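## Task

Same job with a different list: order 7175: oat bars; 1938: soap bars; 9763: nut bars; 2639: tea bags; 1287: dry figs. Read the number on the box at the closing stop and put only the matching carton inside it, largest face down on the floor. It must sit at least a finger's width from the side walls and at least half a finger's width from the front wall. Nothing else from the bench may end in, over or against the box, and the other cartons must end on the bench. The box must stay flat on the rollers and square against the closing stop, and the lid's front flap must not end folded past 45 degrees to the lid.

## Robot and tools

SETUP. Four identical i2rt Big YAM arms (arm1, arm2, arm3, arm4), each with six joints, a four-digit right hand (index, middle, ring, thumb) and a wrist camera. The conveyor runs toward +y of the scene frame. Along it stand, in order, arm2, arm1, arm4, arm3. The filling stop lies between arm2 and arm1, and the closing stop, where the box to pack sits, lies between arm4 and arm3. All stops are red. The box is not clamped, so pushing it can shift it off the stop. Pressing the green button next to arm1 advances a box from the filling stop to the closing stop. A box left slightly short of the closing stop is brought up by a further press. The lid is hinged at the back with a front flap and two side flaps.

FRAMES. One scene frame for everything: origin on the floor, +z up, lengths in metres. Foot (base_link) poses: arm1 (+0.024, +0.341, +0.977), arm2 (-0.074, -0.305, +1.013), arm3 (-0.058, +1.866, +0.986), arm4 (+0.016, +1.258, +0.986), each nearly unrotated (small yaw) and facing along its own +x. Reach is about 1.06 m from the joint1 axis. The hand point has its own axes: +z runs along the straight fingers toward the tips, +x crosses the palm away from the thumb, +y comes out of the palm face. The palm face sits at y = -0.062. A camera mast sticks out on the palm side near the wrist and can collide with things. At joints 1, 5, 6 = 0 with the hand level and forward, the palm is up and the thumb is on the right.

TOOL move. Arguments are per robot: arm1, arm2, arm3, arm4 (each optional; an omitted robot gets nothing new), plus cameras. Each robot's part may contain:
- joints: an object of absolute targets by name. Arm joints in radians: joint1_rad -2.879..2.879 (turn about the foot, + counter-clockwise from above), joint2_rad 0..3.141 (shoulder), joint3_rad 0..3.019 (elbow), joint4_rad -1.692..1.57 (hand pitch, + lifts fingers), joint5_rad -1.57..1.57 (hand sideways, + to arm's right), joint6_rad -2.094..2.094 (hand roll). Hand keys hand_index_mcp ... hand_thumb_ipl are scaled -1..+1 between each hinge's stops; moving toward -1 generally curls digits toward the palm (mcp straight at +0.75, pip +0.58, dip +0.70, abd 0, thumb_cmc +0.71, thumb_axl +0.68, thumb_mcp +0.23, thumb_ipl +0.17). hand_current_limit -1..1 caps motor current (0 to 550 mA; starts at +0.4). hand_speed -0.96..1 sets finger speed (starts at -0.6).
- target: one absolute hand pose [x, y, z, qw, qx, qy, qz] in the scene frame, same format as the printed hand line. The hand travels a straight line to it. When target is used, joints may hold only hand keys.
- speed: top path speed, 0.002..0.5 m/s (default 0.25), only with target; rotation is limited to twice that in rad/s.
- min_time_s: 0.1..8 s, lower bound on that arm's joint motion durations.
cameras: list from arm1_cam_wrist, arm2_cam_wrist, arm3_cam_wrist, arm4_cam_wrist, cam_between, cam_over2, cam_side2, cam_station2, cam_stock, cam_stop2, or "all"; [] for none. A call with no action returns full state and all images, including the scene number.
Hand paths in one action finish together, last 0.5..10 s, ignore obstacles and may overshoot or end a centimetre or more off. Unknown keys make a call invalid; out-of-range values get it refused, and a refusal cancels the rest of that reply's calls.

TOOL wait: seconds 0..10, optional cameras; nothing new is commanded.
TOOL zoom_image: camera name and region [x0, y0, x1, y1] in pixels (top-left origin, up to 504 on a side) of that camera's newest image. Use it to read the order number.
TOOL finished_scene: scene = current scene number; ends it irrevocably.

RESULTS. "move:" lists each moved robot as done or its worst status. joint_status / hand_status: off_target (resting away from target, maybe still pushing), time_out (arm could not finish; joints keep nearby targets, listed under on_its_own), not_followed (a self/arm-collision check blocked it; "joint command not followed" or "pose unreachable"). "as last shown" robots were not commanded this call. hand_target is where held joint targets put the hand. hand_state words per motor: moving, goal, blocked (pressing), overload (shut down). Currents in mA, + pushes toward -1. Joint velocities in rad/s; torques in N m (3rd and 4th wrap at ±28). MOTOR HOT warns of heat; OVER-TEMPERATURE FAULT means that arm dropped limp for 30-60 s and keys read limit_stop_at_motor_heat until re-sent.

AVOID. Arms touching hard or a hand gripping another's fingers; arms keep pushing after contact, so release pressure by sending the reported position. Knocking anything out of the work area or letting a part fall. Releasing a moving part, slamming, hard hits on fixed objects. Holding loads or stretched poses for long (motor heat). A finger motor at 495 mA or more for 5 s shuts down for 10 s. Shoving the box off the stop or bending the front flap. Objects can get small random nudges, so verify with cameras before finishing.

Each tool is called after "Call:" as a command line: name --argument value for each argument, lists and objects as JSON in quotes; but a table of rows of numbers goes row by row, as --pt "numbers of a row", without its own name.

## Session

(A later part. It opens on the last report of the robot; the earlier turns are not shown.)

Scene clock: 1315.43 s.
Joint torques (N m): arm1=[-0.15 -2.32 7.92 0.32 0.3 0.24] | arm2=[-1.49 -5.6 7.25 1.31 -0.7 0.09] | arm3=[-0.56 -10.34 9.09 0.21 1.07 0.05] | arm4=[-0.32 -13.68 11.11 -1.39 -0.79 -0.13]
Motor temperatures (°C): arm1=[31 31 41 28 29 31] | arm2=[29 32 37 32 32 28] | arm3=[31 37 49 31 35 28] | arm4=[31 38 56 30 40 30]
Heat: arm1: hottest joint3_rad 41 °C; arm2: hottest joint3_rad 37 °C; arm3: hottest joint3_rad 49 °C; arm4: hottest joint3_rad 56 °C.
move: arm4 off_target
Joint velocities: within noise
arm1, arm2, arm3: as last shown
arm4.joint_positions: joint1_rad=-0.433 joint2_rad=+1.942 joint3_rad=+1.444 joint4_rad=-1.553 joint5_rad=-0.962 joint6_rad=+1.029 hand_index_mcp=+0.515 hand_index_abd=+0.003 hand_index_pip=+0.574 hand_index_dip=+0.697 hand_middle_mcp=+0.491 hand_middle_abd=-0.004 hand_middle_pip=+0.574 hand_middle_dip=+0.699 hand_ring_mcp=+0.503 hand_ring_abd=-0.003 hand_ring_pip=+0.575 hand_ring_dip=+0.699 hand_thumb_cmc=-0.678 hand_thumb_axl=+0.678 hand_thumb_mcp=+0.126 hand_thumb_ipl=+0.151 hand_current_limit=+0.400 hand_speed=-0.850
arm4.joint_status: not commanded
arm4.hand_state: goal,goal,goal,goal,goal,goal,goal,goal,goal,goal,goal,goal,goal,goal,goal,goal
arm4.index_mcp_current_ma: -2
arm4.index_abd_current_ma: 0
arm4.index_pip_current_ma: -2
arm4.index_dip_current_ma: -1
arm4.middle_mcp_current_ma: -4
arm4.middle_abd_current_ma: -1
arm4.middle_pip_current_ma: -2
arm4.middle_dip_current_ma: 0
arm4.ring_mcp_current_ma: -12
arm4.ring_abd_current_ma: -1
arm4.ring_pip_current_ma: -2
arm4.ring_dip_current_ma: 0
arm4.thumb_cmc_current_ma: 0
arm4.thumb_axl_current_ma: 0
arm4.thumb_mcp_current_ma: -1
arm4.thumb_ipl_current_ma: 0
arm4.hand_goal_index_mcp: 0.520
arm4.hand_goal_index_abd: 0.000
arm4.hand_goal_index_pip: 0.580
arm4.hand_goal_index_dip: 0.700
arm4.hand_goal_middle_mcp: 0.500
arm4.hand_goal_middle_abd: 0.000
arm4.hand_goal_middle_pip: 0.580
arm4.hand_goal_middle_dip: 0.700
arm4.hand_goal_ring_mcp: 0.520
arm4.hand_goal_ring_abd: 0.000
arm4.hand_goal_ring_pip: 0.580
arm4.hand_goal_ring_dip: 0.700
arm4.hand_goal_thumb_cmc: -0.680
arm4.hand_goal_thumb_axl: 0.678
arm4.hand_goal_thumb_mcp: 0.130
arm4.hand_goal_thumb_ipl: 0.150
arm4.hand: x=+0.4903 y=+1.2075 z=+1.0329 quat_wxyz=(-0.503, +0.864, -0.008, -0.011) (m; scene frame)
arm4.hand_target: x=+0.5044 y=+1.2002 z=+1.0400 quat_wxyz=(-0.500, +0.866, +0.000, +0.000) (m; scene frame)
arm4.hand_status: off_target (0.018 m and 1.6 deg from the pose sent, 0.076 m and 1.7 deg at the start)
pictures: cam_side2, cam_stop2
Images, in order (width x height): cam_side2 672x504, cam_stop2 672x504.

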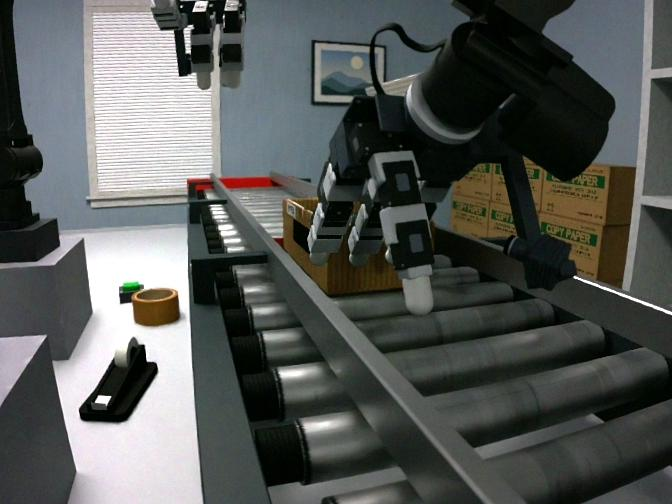

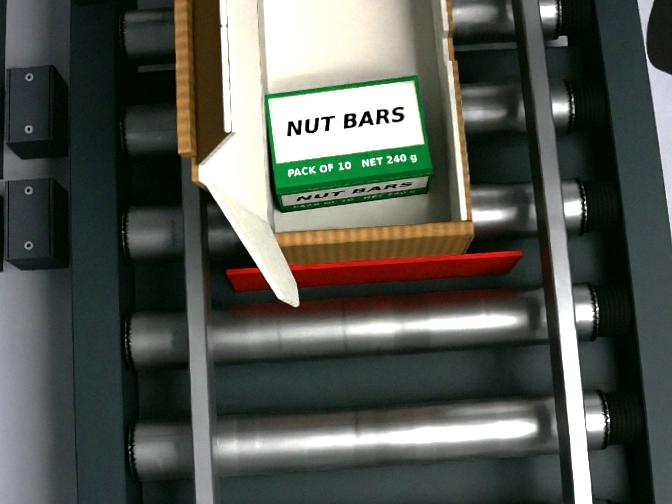

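Call:
move --arm4 '{"target": [0.43, 1.19, 1.15, -0.5, 0.866, 0, 0], "speed": 0.15}' --arm3 '{"joints": {"joint1_rad": -0.35, "joint2_rad": 0.95, "joint3_rad": 0.98, "joint4_rad": -1.35, "joint5_rad": 1.03, "joint6_rad": -1.78}, "min_time_s": 2}'

Call:
move --arm4 '{"joints": {"joint1_rad": -0.42, "joint2_rad": 1.2, "joint3_rad": 1.1, "joint4_rad": -1.5, "joint5_rad": -0.95, "joint6_rad": 1.4}, "min_time_s": 2}' --cameras '["all"]'

Call:
zoom_image --camera "cam_side2" --region '[230, 60, 450, 320]'

Call:
zoom_image --camera "cam_over2" --region '[200, 60, 540, 360]'

Scene clock: 1324.00 s.
Joint torques (N m): arm1=[-0.09 -2.32 7.95 0.32 0.3 0.24] | arm2=[-1.55 -5.83 7.34 1.06 -0.67 0.08] | arm3=[-0.79 -2.67 8.95 0.24 0.93 0.09] | arm4=[-1.2 -13.51 7.98 -1.14 -0.76 0.11]
Motor temperatures (°C): arm1=[31 31 41 28 29 31] | arm2=[29 32 37 32 32 28] | arm3=[31 37 49 31 35 28] | arm4=[31 38 57 30 39 30]
Heat: arm1: hottest joint3_rad 41 °C; arm2: hottest joint3_rad 37 °C; arm3: hottest joint3_rad 49 °C; arm4: hottest joint3_rad 57 °C.
move: arm3 done; arm4 off_target
Joint velocities: within noise
arm1.joint_positions: joint1_rad=+0.308 joint2_rad=+0.808 joint3_rad=+0.654 joint4_rad=-1.138 joint5_rad=+0.603 joint6_rad=-1.211 hand_index_mcp=+0.219 hand_index_abd=+0.001 hand_index_pip=+0.434 hand_index_dip=+0.682 hand_middle_mcp=+0.219 hand_middle_abd=+0.001 hand_middle_pip=+0.434 hand_middle_dip=+0.683 hand_ring_mcp=+0.268 hand_ring_abd=+0.000 hand_ring_pip=+0.433 hand_ring_dip=+0.554 hand_thumb_cmc=-0.681 hand_thumb_axl=+0.677 hand_thumb_mcp=+0.126 hand_thumb_ipl=+0.149 hand_current_limit=+0.400 hand_speed=-0.850
arm1.joint_status: not commanded
arm1.hand_state: goal,goal,goal,goal,goal,goal,goal,goal,goal,goal,goal,goal,goal,goal,goal,goal
arm1.index_mcp_current_ma: 0
arm1.index_abd_current_ma: 0
arm1.index_pip_current_ma: 0
arm1.index_dip_current_ma: 0
arm1.middle_mcp_current_ma: 0
arm1.middle_abd_current_ma: 0
arm1.middle_pip_current_ma: 0
arm1.middle_dip_current_ma: 0
arm1.ring_mcp_current_ma: 0
arm1.ring_abd_current_ma: 0
arm1.ring_pip_current_ma: 0
arm1.ring_dip_current_ma: 0
arm1.thumb_cmc_current_ma: 0
arm1.thumb_axl_current_ma: 0
arm1.thumb_mcp_current_ma: -1
arm1.thumb_ipl_current_ma: 0
arm1.hand_goal_index_mcp: 0.220
arm1.hand_goal_index_abd: 0.000
arm1.hand_goal_index_pip: 0.432
arm1.hand_goal_index_dip: 0.680
arm1.hand_goal_middle_mcp: 0.220
arm1.hand_goal_middle_abd: 0.000
arm1.hand_goal_middle_pip: 0.432
arm1.hand_goal_middle_dip: 0.680
arm1.hand_goal_ring_mcp: 0.270
arm1.hand_goal_ring_abd: 0.000
arm1.hand_goal_ring_pip: 0.432
arm1.hand_goal_ring_dip: 0.552
arm1.hand_goal_thumb_cmc: -0.680
arm1.hand_goal_thumb_axl: 0.678
arm1.hand_goal_thumb_mcp: 0.130
arm1.hand_goal_thumb_ipl: 0.150
arm1.hand: x=+0.3258 y=+0.4082 z=+1.1356 quat_wxyz=(+0.226, +0.046, +0.946, -0.228) (m; scene frame)
arm1.hand_target: x=+0.3232 y=+0.4048 z=+1.1350 quat_wxyz=(+0.223, +0.053, +0.946, -0.227) (m; scene frame)
arm1.hand_status: not commanded
arm2.joint_positions: joint1_rad=-0.590 joint2_rad=+1.208 joint3_rad=+0.808 joint4_rad=-1.211 joint5_rad=-0.802 joint6_rad=+1.190 hand_index_mcp=+0.214 hand_index_abd=+0.003 hand_index_pip=+0.434 hand_index_dip=+0.683 hand_middle_mcp=+0.215 hand_middle_abd=+0.001 hand_middle_pip=+0.434 hand_middle_dip=+0.683 hand_ring_mcp=+0.263 hand_ring_abd=-0.002 hand_ring_pip=+0.434 hand_ring_dip=+0.555 hand_thumb_cmc=-0.696 hand_thumb_axl=+0.680 hand_thumb_mcp=+0.125 hand_thumb_ipl=+0.148 hand_current_limit=+0.400 hand_speed=-0.850
arm2.joint_status: not commanded
arm2.hand_state: goal,goal,goal,goal,goal,goal,goal,goal,goal,goal,goal,goal,goal,goal,goal,goal
arm2.index_mcp_current_ma: -2
arm2.index_abd_current_ma: 0
arm2.index_pip_current_ma: 0
arm2.index_dip_current_ma: 1
arm2.middle_mcp_current_ma: -2
arm2.middle_abd_current_ma: 0
arm2.middle_pip_current_ma: 0
arm2.middle_dip_current_ma: 0
arm2.ring_mcp_current_ma: -3
arm2.ring_abd_current_ma: 0
arm2.ring_pip_current_ma: 0
arm2.ring_dip_current_ma: 1
arm2.thumb_cmc_current_ma: 1
arm2.thumb_axl_current_ma: 0
arm2.thumb_mcp_current_ma: -2
arm2.thumb_ipl_current_ma: -1
arm2.hand_goal_index_mcp: 0.220
arm2.hand_goal_index_abd: 0.000
arm2.hand_goal_index_pip: 0.432
arm2.hand_goal_index_dip: 0.680
arm2.hand_goal_middle_mcp: 0.220
arm2.hand_goal_middle_abd: 0.000
arm2.hand_goal_middle_pip: 0.432
arm2.hand_goal_middle_dip: 0.680
arm2.hand_goal_ring_mcp: 0.270
arm2.hand_goal_ring_abd: 0.000
arm2.hand_goal_ring_pip: 0.432
arm2.hand_goal_ring_dip: 0.552
arm2.hand_goal_thumb_cmc: -0.700
arm2.hand_goal_thumb_axl: 0.678
arm2.hand_goal_thumb_mcp: 0.130
arm2.hand_goal_thumb_ipl: 0.150
arm2.hand: x=+0.2028 y=-0.4427 z=+1.1155 quat_wxyz=(-0.348, +0.910, -0.140, +0.179) (m; scene frame)
arm2.hand_target: x=+0.2002 y=-0.4451 z=+1.1147 quat_wxyz=(-0.344, +0.909, -0.147, +0.183) (m; scene frame)
arm2.hand_status: not commanded
arm3.joint_positions: joint1_rad=-0.336 joint2_rad=+0.955 joint3_rad=+0.983 joint4_rad=-1.341 joint5_rad=+1.032 joint6_rad=-1.790 hand_index_mcp=+0.683 hand_index_abd=+0.001 hand_index_pip=-0.147 hand_index_dip=+0.269 hand_middle_mcp=+0.683 hand_middle_abd=+0.003 hand_middle_pip=-0.148 hand_middle_dip=+0.269 hand_ring_mcp=+0.980 hand_ring_abd=+0.001 hand_ring_pip=+0.942 hand_ring_dip=+0.897 hand_thumb_cmc=-0.678 hand_thumb_axl=+0.680 hand_thumb_mcp=+0.114 hand_thumb_ipl=+0.147 hand_current_limit=+0.740 hand_speed=-0.850
arm3.joint_status: all done
arm3.hand_state: goal,goal,goal,goal,goal,goal,goal,goal,goal,goal,goal,goal,goal,goal,goal,goal
arm3.index_mcp_current_ma: -77
arm3.index_abd_current_ma: 4
arm3.index_pip_current_ma: 10
arm3.index_dip_current_ma: 11
arm3.middle_mcp_current_ma: -76
arm3.middle_abd_current_ma: 10
arm3.middle_pip_current_ma: 6
arm3.middle_dip_current_ma: 11
arm3.ring_mcp_current_ma: -89
arm3.ring_abd_current_ma: 2
arm3.ring_pip_current_ma: -33
arm3.ring_dip_current_ma: -12
arm3.thumb_cmc_current_ma: 10
arm3.thumb_axl_current_ma: 9
arm3.thumb_mcp_current_ma: -29
arm3.thumb_ipl_current_ma: -14
arm3.hand_goal_index_mcp: 0.700
arm3.hand_goal_index_abd: 0.000
arm3.hand_goal_index_pip: -0.150
arm3.hand_goal_index_dip: 0.266
arm3.hand_goal_middle_mcp: 0.700
arm3.hand_goal_middle_abd: 0.000
arm3.hand_goal_middle_pip: -0.150
arm3.hand_goal_middle_dip: 0.266
arm3.hand_goal_ring_mcp: 1.000
arm3.hand_goal_ring_abd: 0.000
arm3.hand_goal_ring_pip: 0.950
arm3.hand_goal_ring_dip: 0.900
arm3.hand_goal_thumb_cmc: -0.680
arm3.hand_goal_thumb_axl: 0.678
arm3.hand_goal_thumb_mcp: 0.120
arm3.hand_goal_thumb_ipl: 0.150
arm3.hand: x=+0.1784 y=+1.6456 z=+1.2450 quat_wxyz=(-0.042, +0.147, +0.856, -0.494) (m; scene frame)
arm3.hand_target: x=+0.1731 y=+1.6436 z=+1.2443 quat_wxyz=(-0.046, +0.155, +0.855, -0.493) (m; scene frame)
arm3.hand_status: not commanded
arm4.joint_positions: joint1_rad=-0.487 joint2_rad=+1.649 joint3_rad=+1.365 joint4_rad=-1.681 joint5_rad=-0.927 joint6_rad=+1.030 hand_index_mcp=+0.515 hand_index_abd=+0.003 hand_index_pip=+0.575 hand_index_dip=+0.697 hand_middle_mcp=+0.491 hand_middle_abd=-0.003 hand_middle_pip=+0.574 hand_middle_dip=+0.699 hand_ring_mcp=+0.504 hand_ring_abd=-0.003 hand_ring_pip=+0.575 hand_ring_dip=+0.699 hand_thumb_cmc=-0.678 hand_thumb_axl=+0.678 hand_thumb_mcp=+0.126 hand_thumb_ipl=+0.151 hand_current_limit=+0.400 hand_speed=-0.850
arm4.joint_status: not commanded
arm4.hand_state: goal,goal,goal,goal,goal,goal,goal,goal,goal,goal,goal,goal,goal,goal,goal,goal
arm4.index_mcp_current_ma: -2
arm4.index_abd_current_ma: 0
arm4.index_pip_current_ma: -2
arm4.index_dip_current_ma: -1
arm4.middle_mcp_current_ma: -4
arm4.middle_abd_current_ma: -1
arm4.middle_pip_current_ma: -2
arm4.middle_dip_current_ma: 0
arm4.ring_mcp_current_ma: -12
arm4.ring_abd_current_ma: 0
arm4.ring_pip_current_ma: -2
arm4.ring_dip_current_ma: 0
arm4.thumb_cmc_current_ma: 0
arm4.thumb_axl_current_ma: 0
arm4.thumb_mcp_current_ma: -1
arm4.thumb_ipl_current_ma: 0
arm4.hand_goal_index_mcp: 0.520
arm4.hand_goal_index_abd: 0.000
arm4.hand_goal_index_pip: 0.580
arm4.hand_goal_index_dip: 0.700
arm4.hand_goal_middle_mcp: 0.500
arm4.hand_goal_middle_abd: 0.000
arm4.hand_goal_middle_pip: 0.580
arm4.hand_goal_middle_dip: 0.700
arm4.hand_goal_ring_mcp: 0.520
arm4.hand_goal_ring_abd: 0.000
arm4.hand_goal_ring_pip: 0.580
arm4.hand_goal_ring_dip: 0.700
arm4.hand_goal_thumb_cmc: -0.680
arm4.hand_goal_thumb_axl: 0.678
arm4.hand_goal_thumb_mcp: 0.130
arm4.hand_goal_thumb_ipl: 0.150
arm4.hand: x=+0.4353 y=+1.1935 z=+1.1427 quat_wxyz=(-0.478, +0.878, -0.008, +0.030) (m; scene frame)
arm4.hand_target: x=+0.4302 y=+1.1906 z=+1.1494 quat_wxyz=(-0.477, +0.878, -0.017, +0.029) (m; scene frame)
arm4.hand_status: off_target (0.010 m and 4.6 deg from the pose sent, 0.133 m and 1.6 deg at the start; a joint's target at an end of its range on 57 of 73 steps)
pictures: none

Scene clock: 1326.63 s.
Joint torques (N m): arm1=[-0.09 -2.26 7.95 0.29 0.3 0.24] | arm2=[-1.67 -5.42 7.32 1.28 -0.69 0.07] | arm3=[-0.73 -2.67 8.95 0.25 0.93 0.05] | arm4=[1.08 -7.59 9.05 0.72 -1.16 0.12]
Motor temperatures (°C): arm1=[31 31 41 28 29 31] | arm2=[29 32 37 32 32 28] | arm3=[31 37 48 31 35 28] | arm4=[31 37 57 30 39 30]
Heat: arm1: hottest joint3_rad 41 °C; arm2: hottest joint3_rad 37 °C; arm3: hottest joint3_rad 48 °C; arm4: hottest joint3_rad 57 °C.
move: arm4 done
Joint velocities: within noise
arm1, arm2, arm3: as last shown
arm3.joint_positions: joint1_rad=-0.336 joint2_rad=+0.955 joint3_rad=+0.983 joint4_rad=-1.341 joint5_rad=+1.032 joint6_rad=-1.789 hand_index_mcp=+0.683 hand_index_abd=+0.001 hand_index_pip=-0.147 hand_index_dip=+0.269 hand_middle_mcp=+0.683 hand_middle_abd=+0.003 hand_middle_pip=-0.148 hand_middle_dip=+0.269 hand_ring_mcp=+0.980 hand_ring_abd=+0.001 hand_ring_pip=+0.942 hand_ring_dip=+0.897 hand_thumb_cmc=-0.678 hand_thumb_axl=+0.680 hand_thumb_mcp=+0.114 hand_thumb_ipl=+0.147 hand_current_limit=+0.740 hand_speed=-0.850
arm4.joint_positions: joint1_rad=-0.429 joint2_rad=+1.213 joint3_rad=+1.099 joint4_rad=-1.514 joint5_rad=-0.946 joint6_rad=+1.387 hand_index_mcp=+0.515 hand_index_abd=+0.003 hand_index_pip=+0.575 hand_index_dip=+0.697 hand_middle_mcp=+0.491 hand_middle_abd=-0.003 hand_middle_pip=+0.575 hand_middle_dip=+0.699 hand_ring_mcp=+0.504 hand_ring_abd=-0.003 hand_ring_pip=+0.575 hand_ring_dip=+0.699 hand_thumb_cmc=-0.678 hand_thumb_axl=+0.678 hand_thumb_mcp=+0.126 hand_thumb_ipl=+0.151 hand_current_limit=+0.400 hand_speed=-0.850
arm4.joint_status: all done
arm4.hand_state: goal,goal,goal,goal,goal,goal,goal,goal,goal,goal,goal,goal,goal,goal,goal,goal
arm4.index_mcp_current_ma: -2
arm4.index_abd_current_ma: 0
arm4.index_pip_current_ma: -2
arm4.index_dip_current_ma: -1
arm4.middle_mcp_current_ma: -4
arm4.middle_abd_current_ma: 0
arm4.middle_pip_current_ma: -2
arm4.middle_dip_current_ma: 0
arm4.ring_mcp_current_ma: -11
arm4.ring_abd_current_ma: 0
arm4.ring_pip_current_ma: -2
arm4.ring_dip_current_ma: 0
arm4.thumb_cmc_current_ma: 0
arm4.thumb_axl_current_ma: 0
arm4.thumb_mcp_current_ma: -1
arm4.thumb_ipl_current_ma: 0
arm4.hand_goal_index_mcp: 0.520
arm4.hand_goal_index_abd: 0.000
arm4.hand_goal_index_pip: 0.580
arm4.hand_goal_index_dip: 0.700
arm4.hand_goal_middle_mcp: 0.500
arm4.hand_goal_middle_abd: 0.000
arm4.hand_goal_middle_pip: 0.580
arm4.hand_goal_middle_dip: 0.700
arm4.hand_goal_ring_mcp: 0.520
arm4.hand_goal_ring_abd: 0.000
arm4.hand_goal_ring_pip: 0.580
arm4.hand_goal_ring_dip: 0.700
arm4.hand_goal_thumb_cmc: -0.680
arm4.hand_goal_thumb_axl: 0.678
arm4.hand_goal_thumb_mcp: 0.130
arm4.hand_goal_thumb_ipl: 0.150
arm4.hand: x=+0.3412 y=+1.2482 z=+1.2042 quat_wxyz=(-0.455, +0.884, -0.066, +0.081) (m; scene frame)
arm4.hand_target: x=+0.3427 y=+1.2514 z=+1.2085 quat_wxyz=(-0.455, +0.884, -0.062, +0.089) (m; scene frame)
arm4.hand_status: not commanded
pictures: arm1_cam_wrist, arm2_cam_wrist, arm3_cam_wrist, arm4_cam_wrist, cam_between, cam_over2, cam_side2, cam_station2, cam_stock, cam_stop2
Images, in order (width x height): arm1_cam_wrist 672x504, arm2_cam_wrist 672x504, arm3_cam_wrist 672x504, arm4_cam_wrist 672x504, cam_between 672x504, cam_over2 672x504, cam_side2 672x504, cam_station2 672x504, cam_stock 672x504, cam_stop2 672x504.

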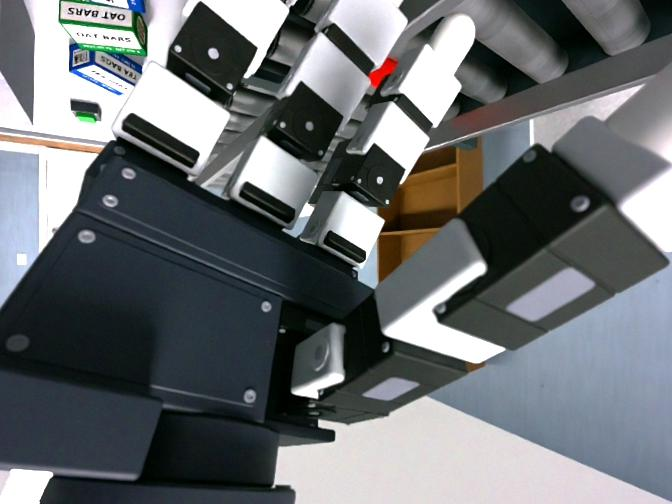

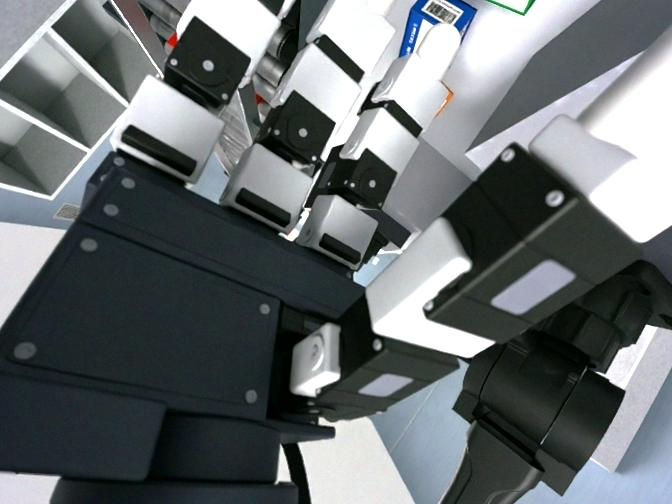

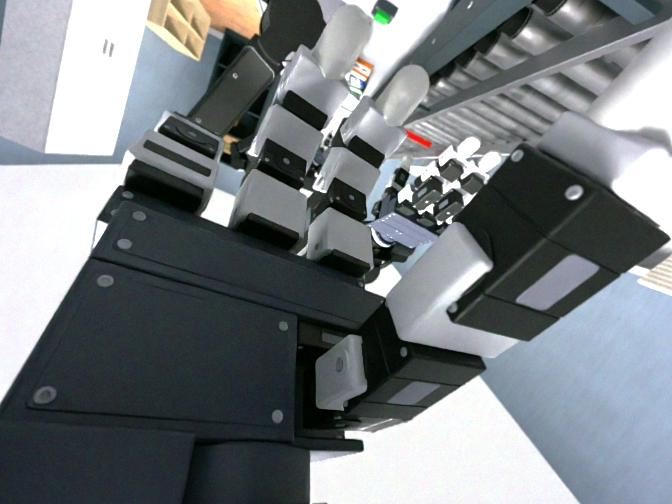

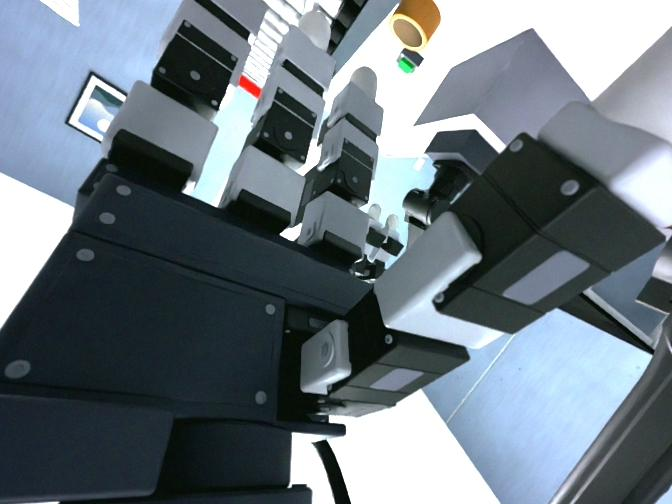

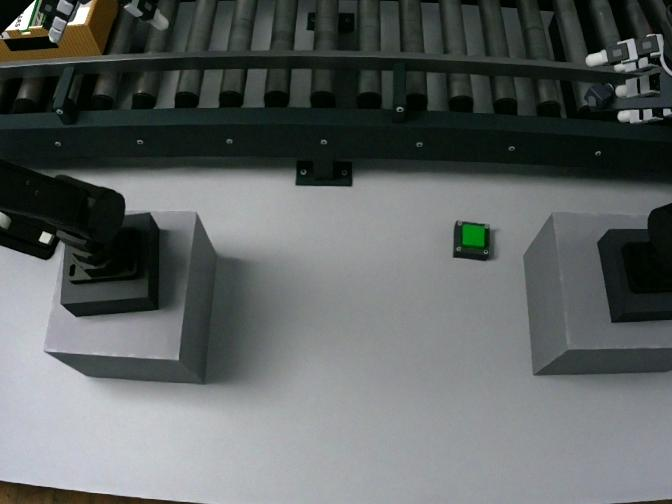

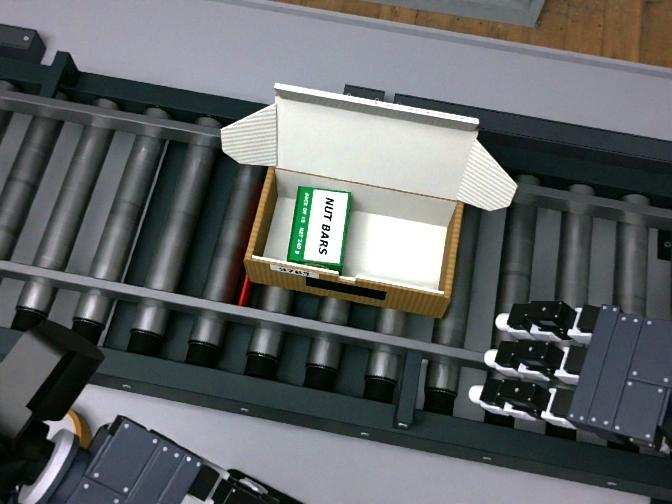

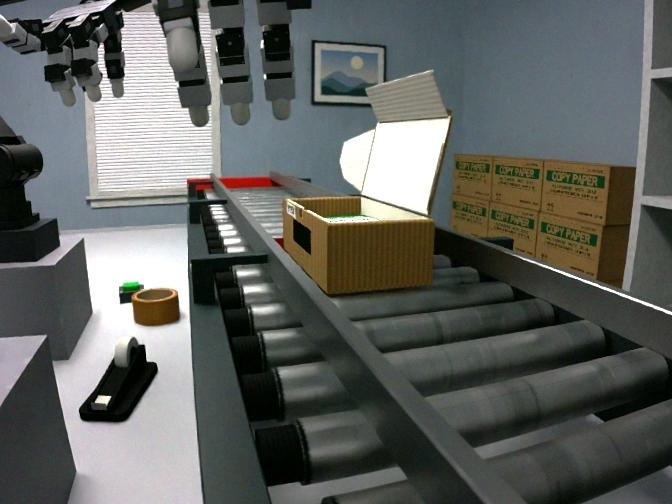

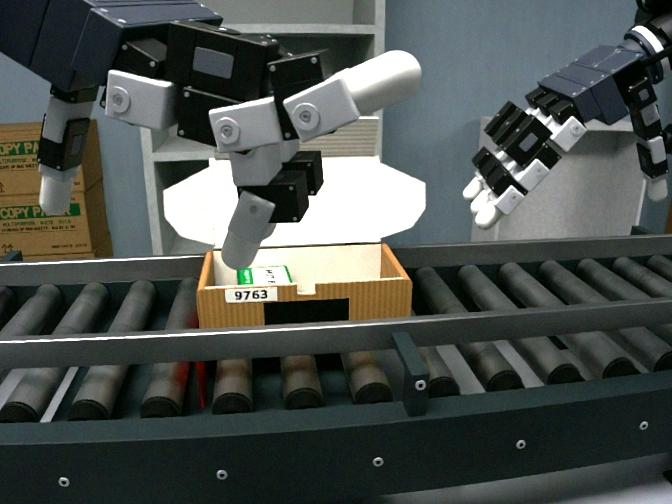

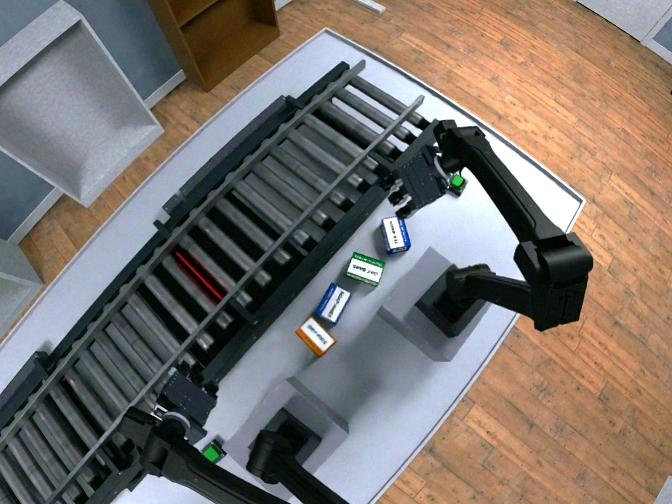

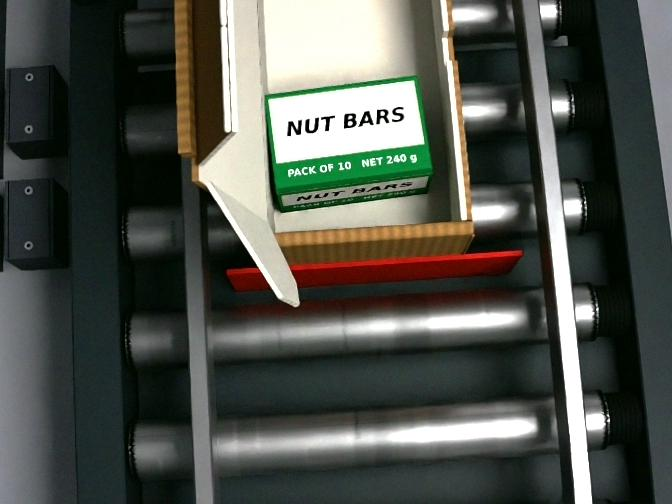

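Scaled by 1.938 from the camera's 672x504 image, which has a finer 960x720 frame.

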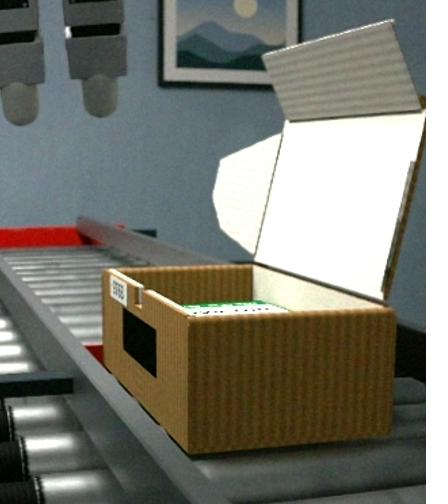

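Scaled by 1.482 from the camera's 672x504 image, which has a finer 960x720 frame.

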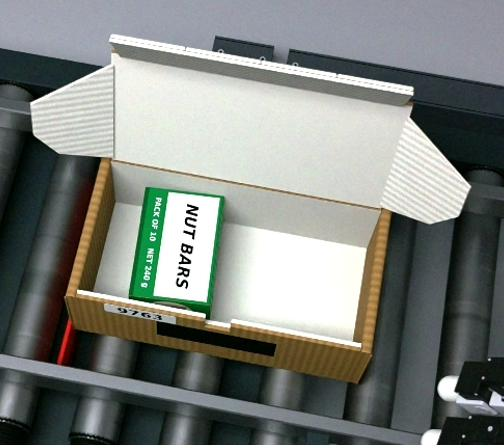

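Call:
finished_scene --scene 2

The scene is finished: the task was done.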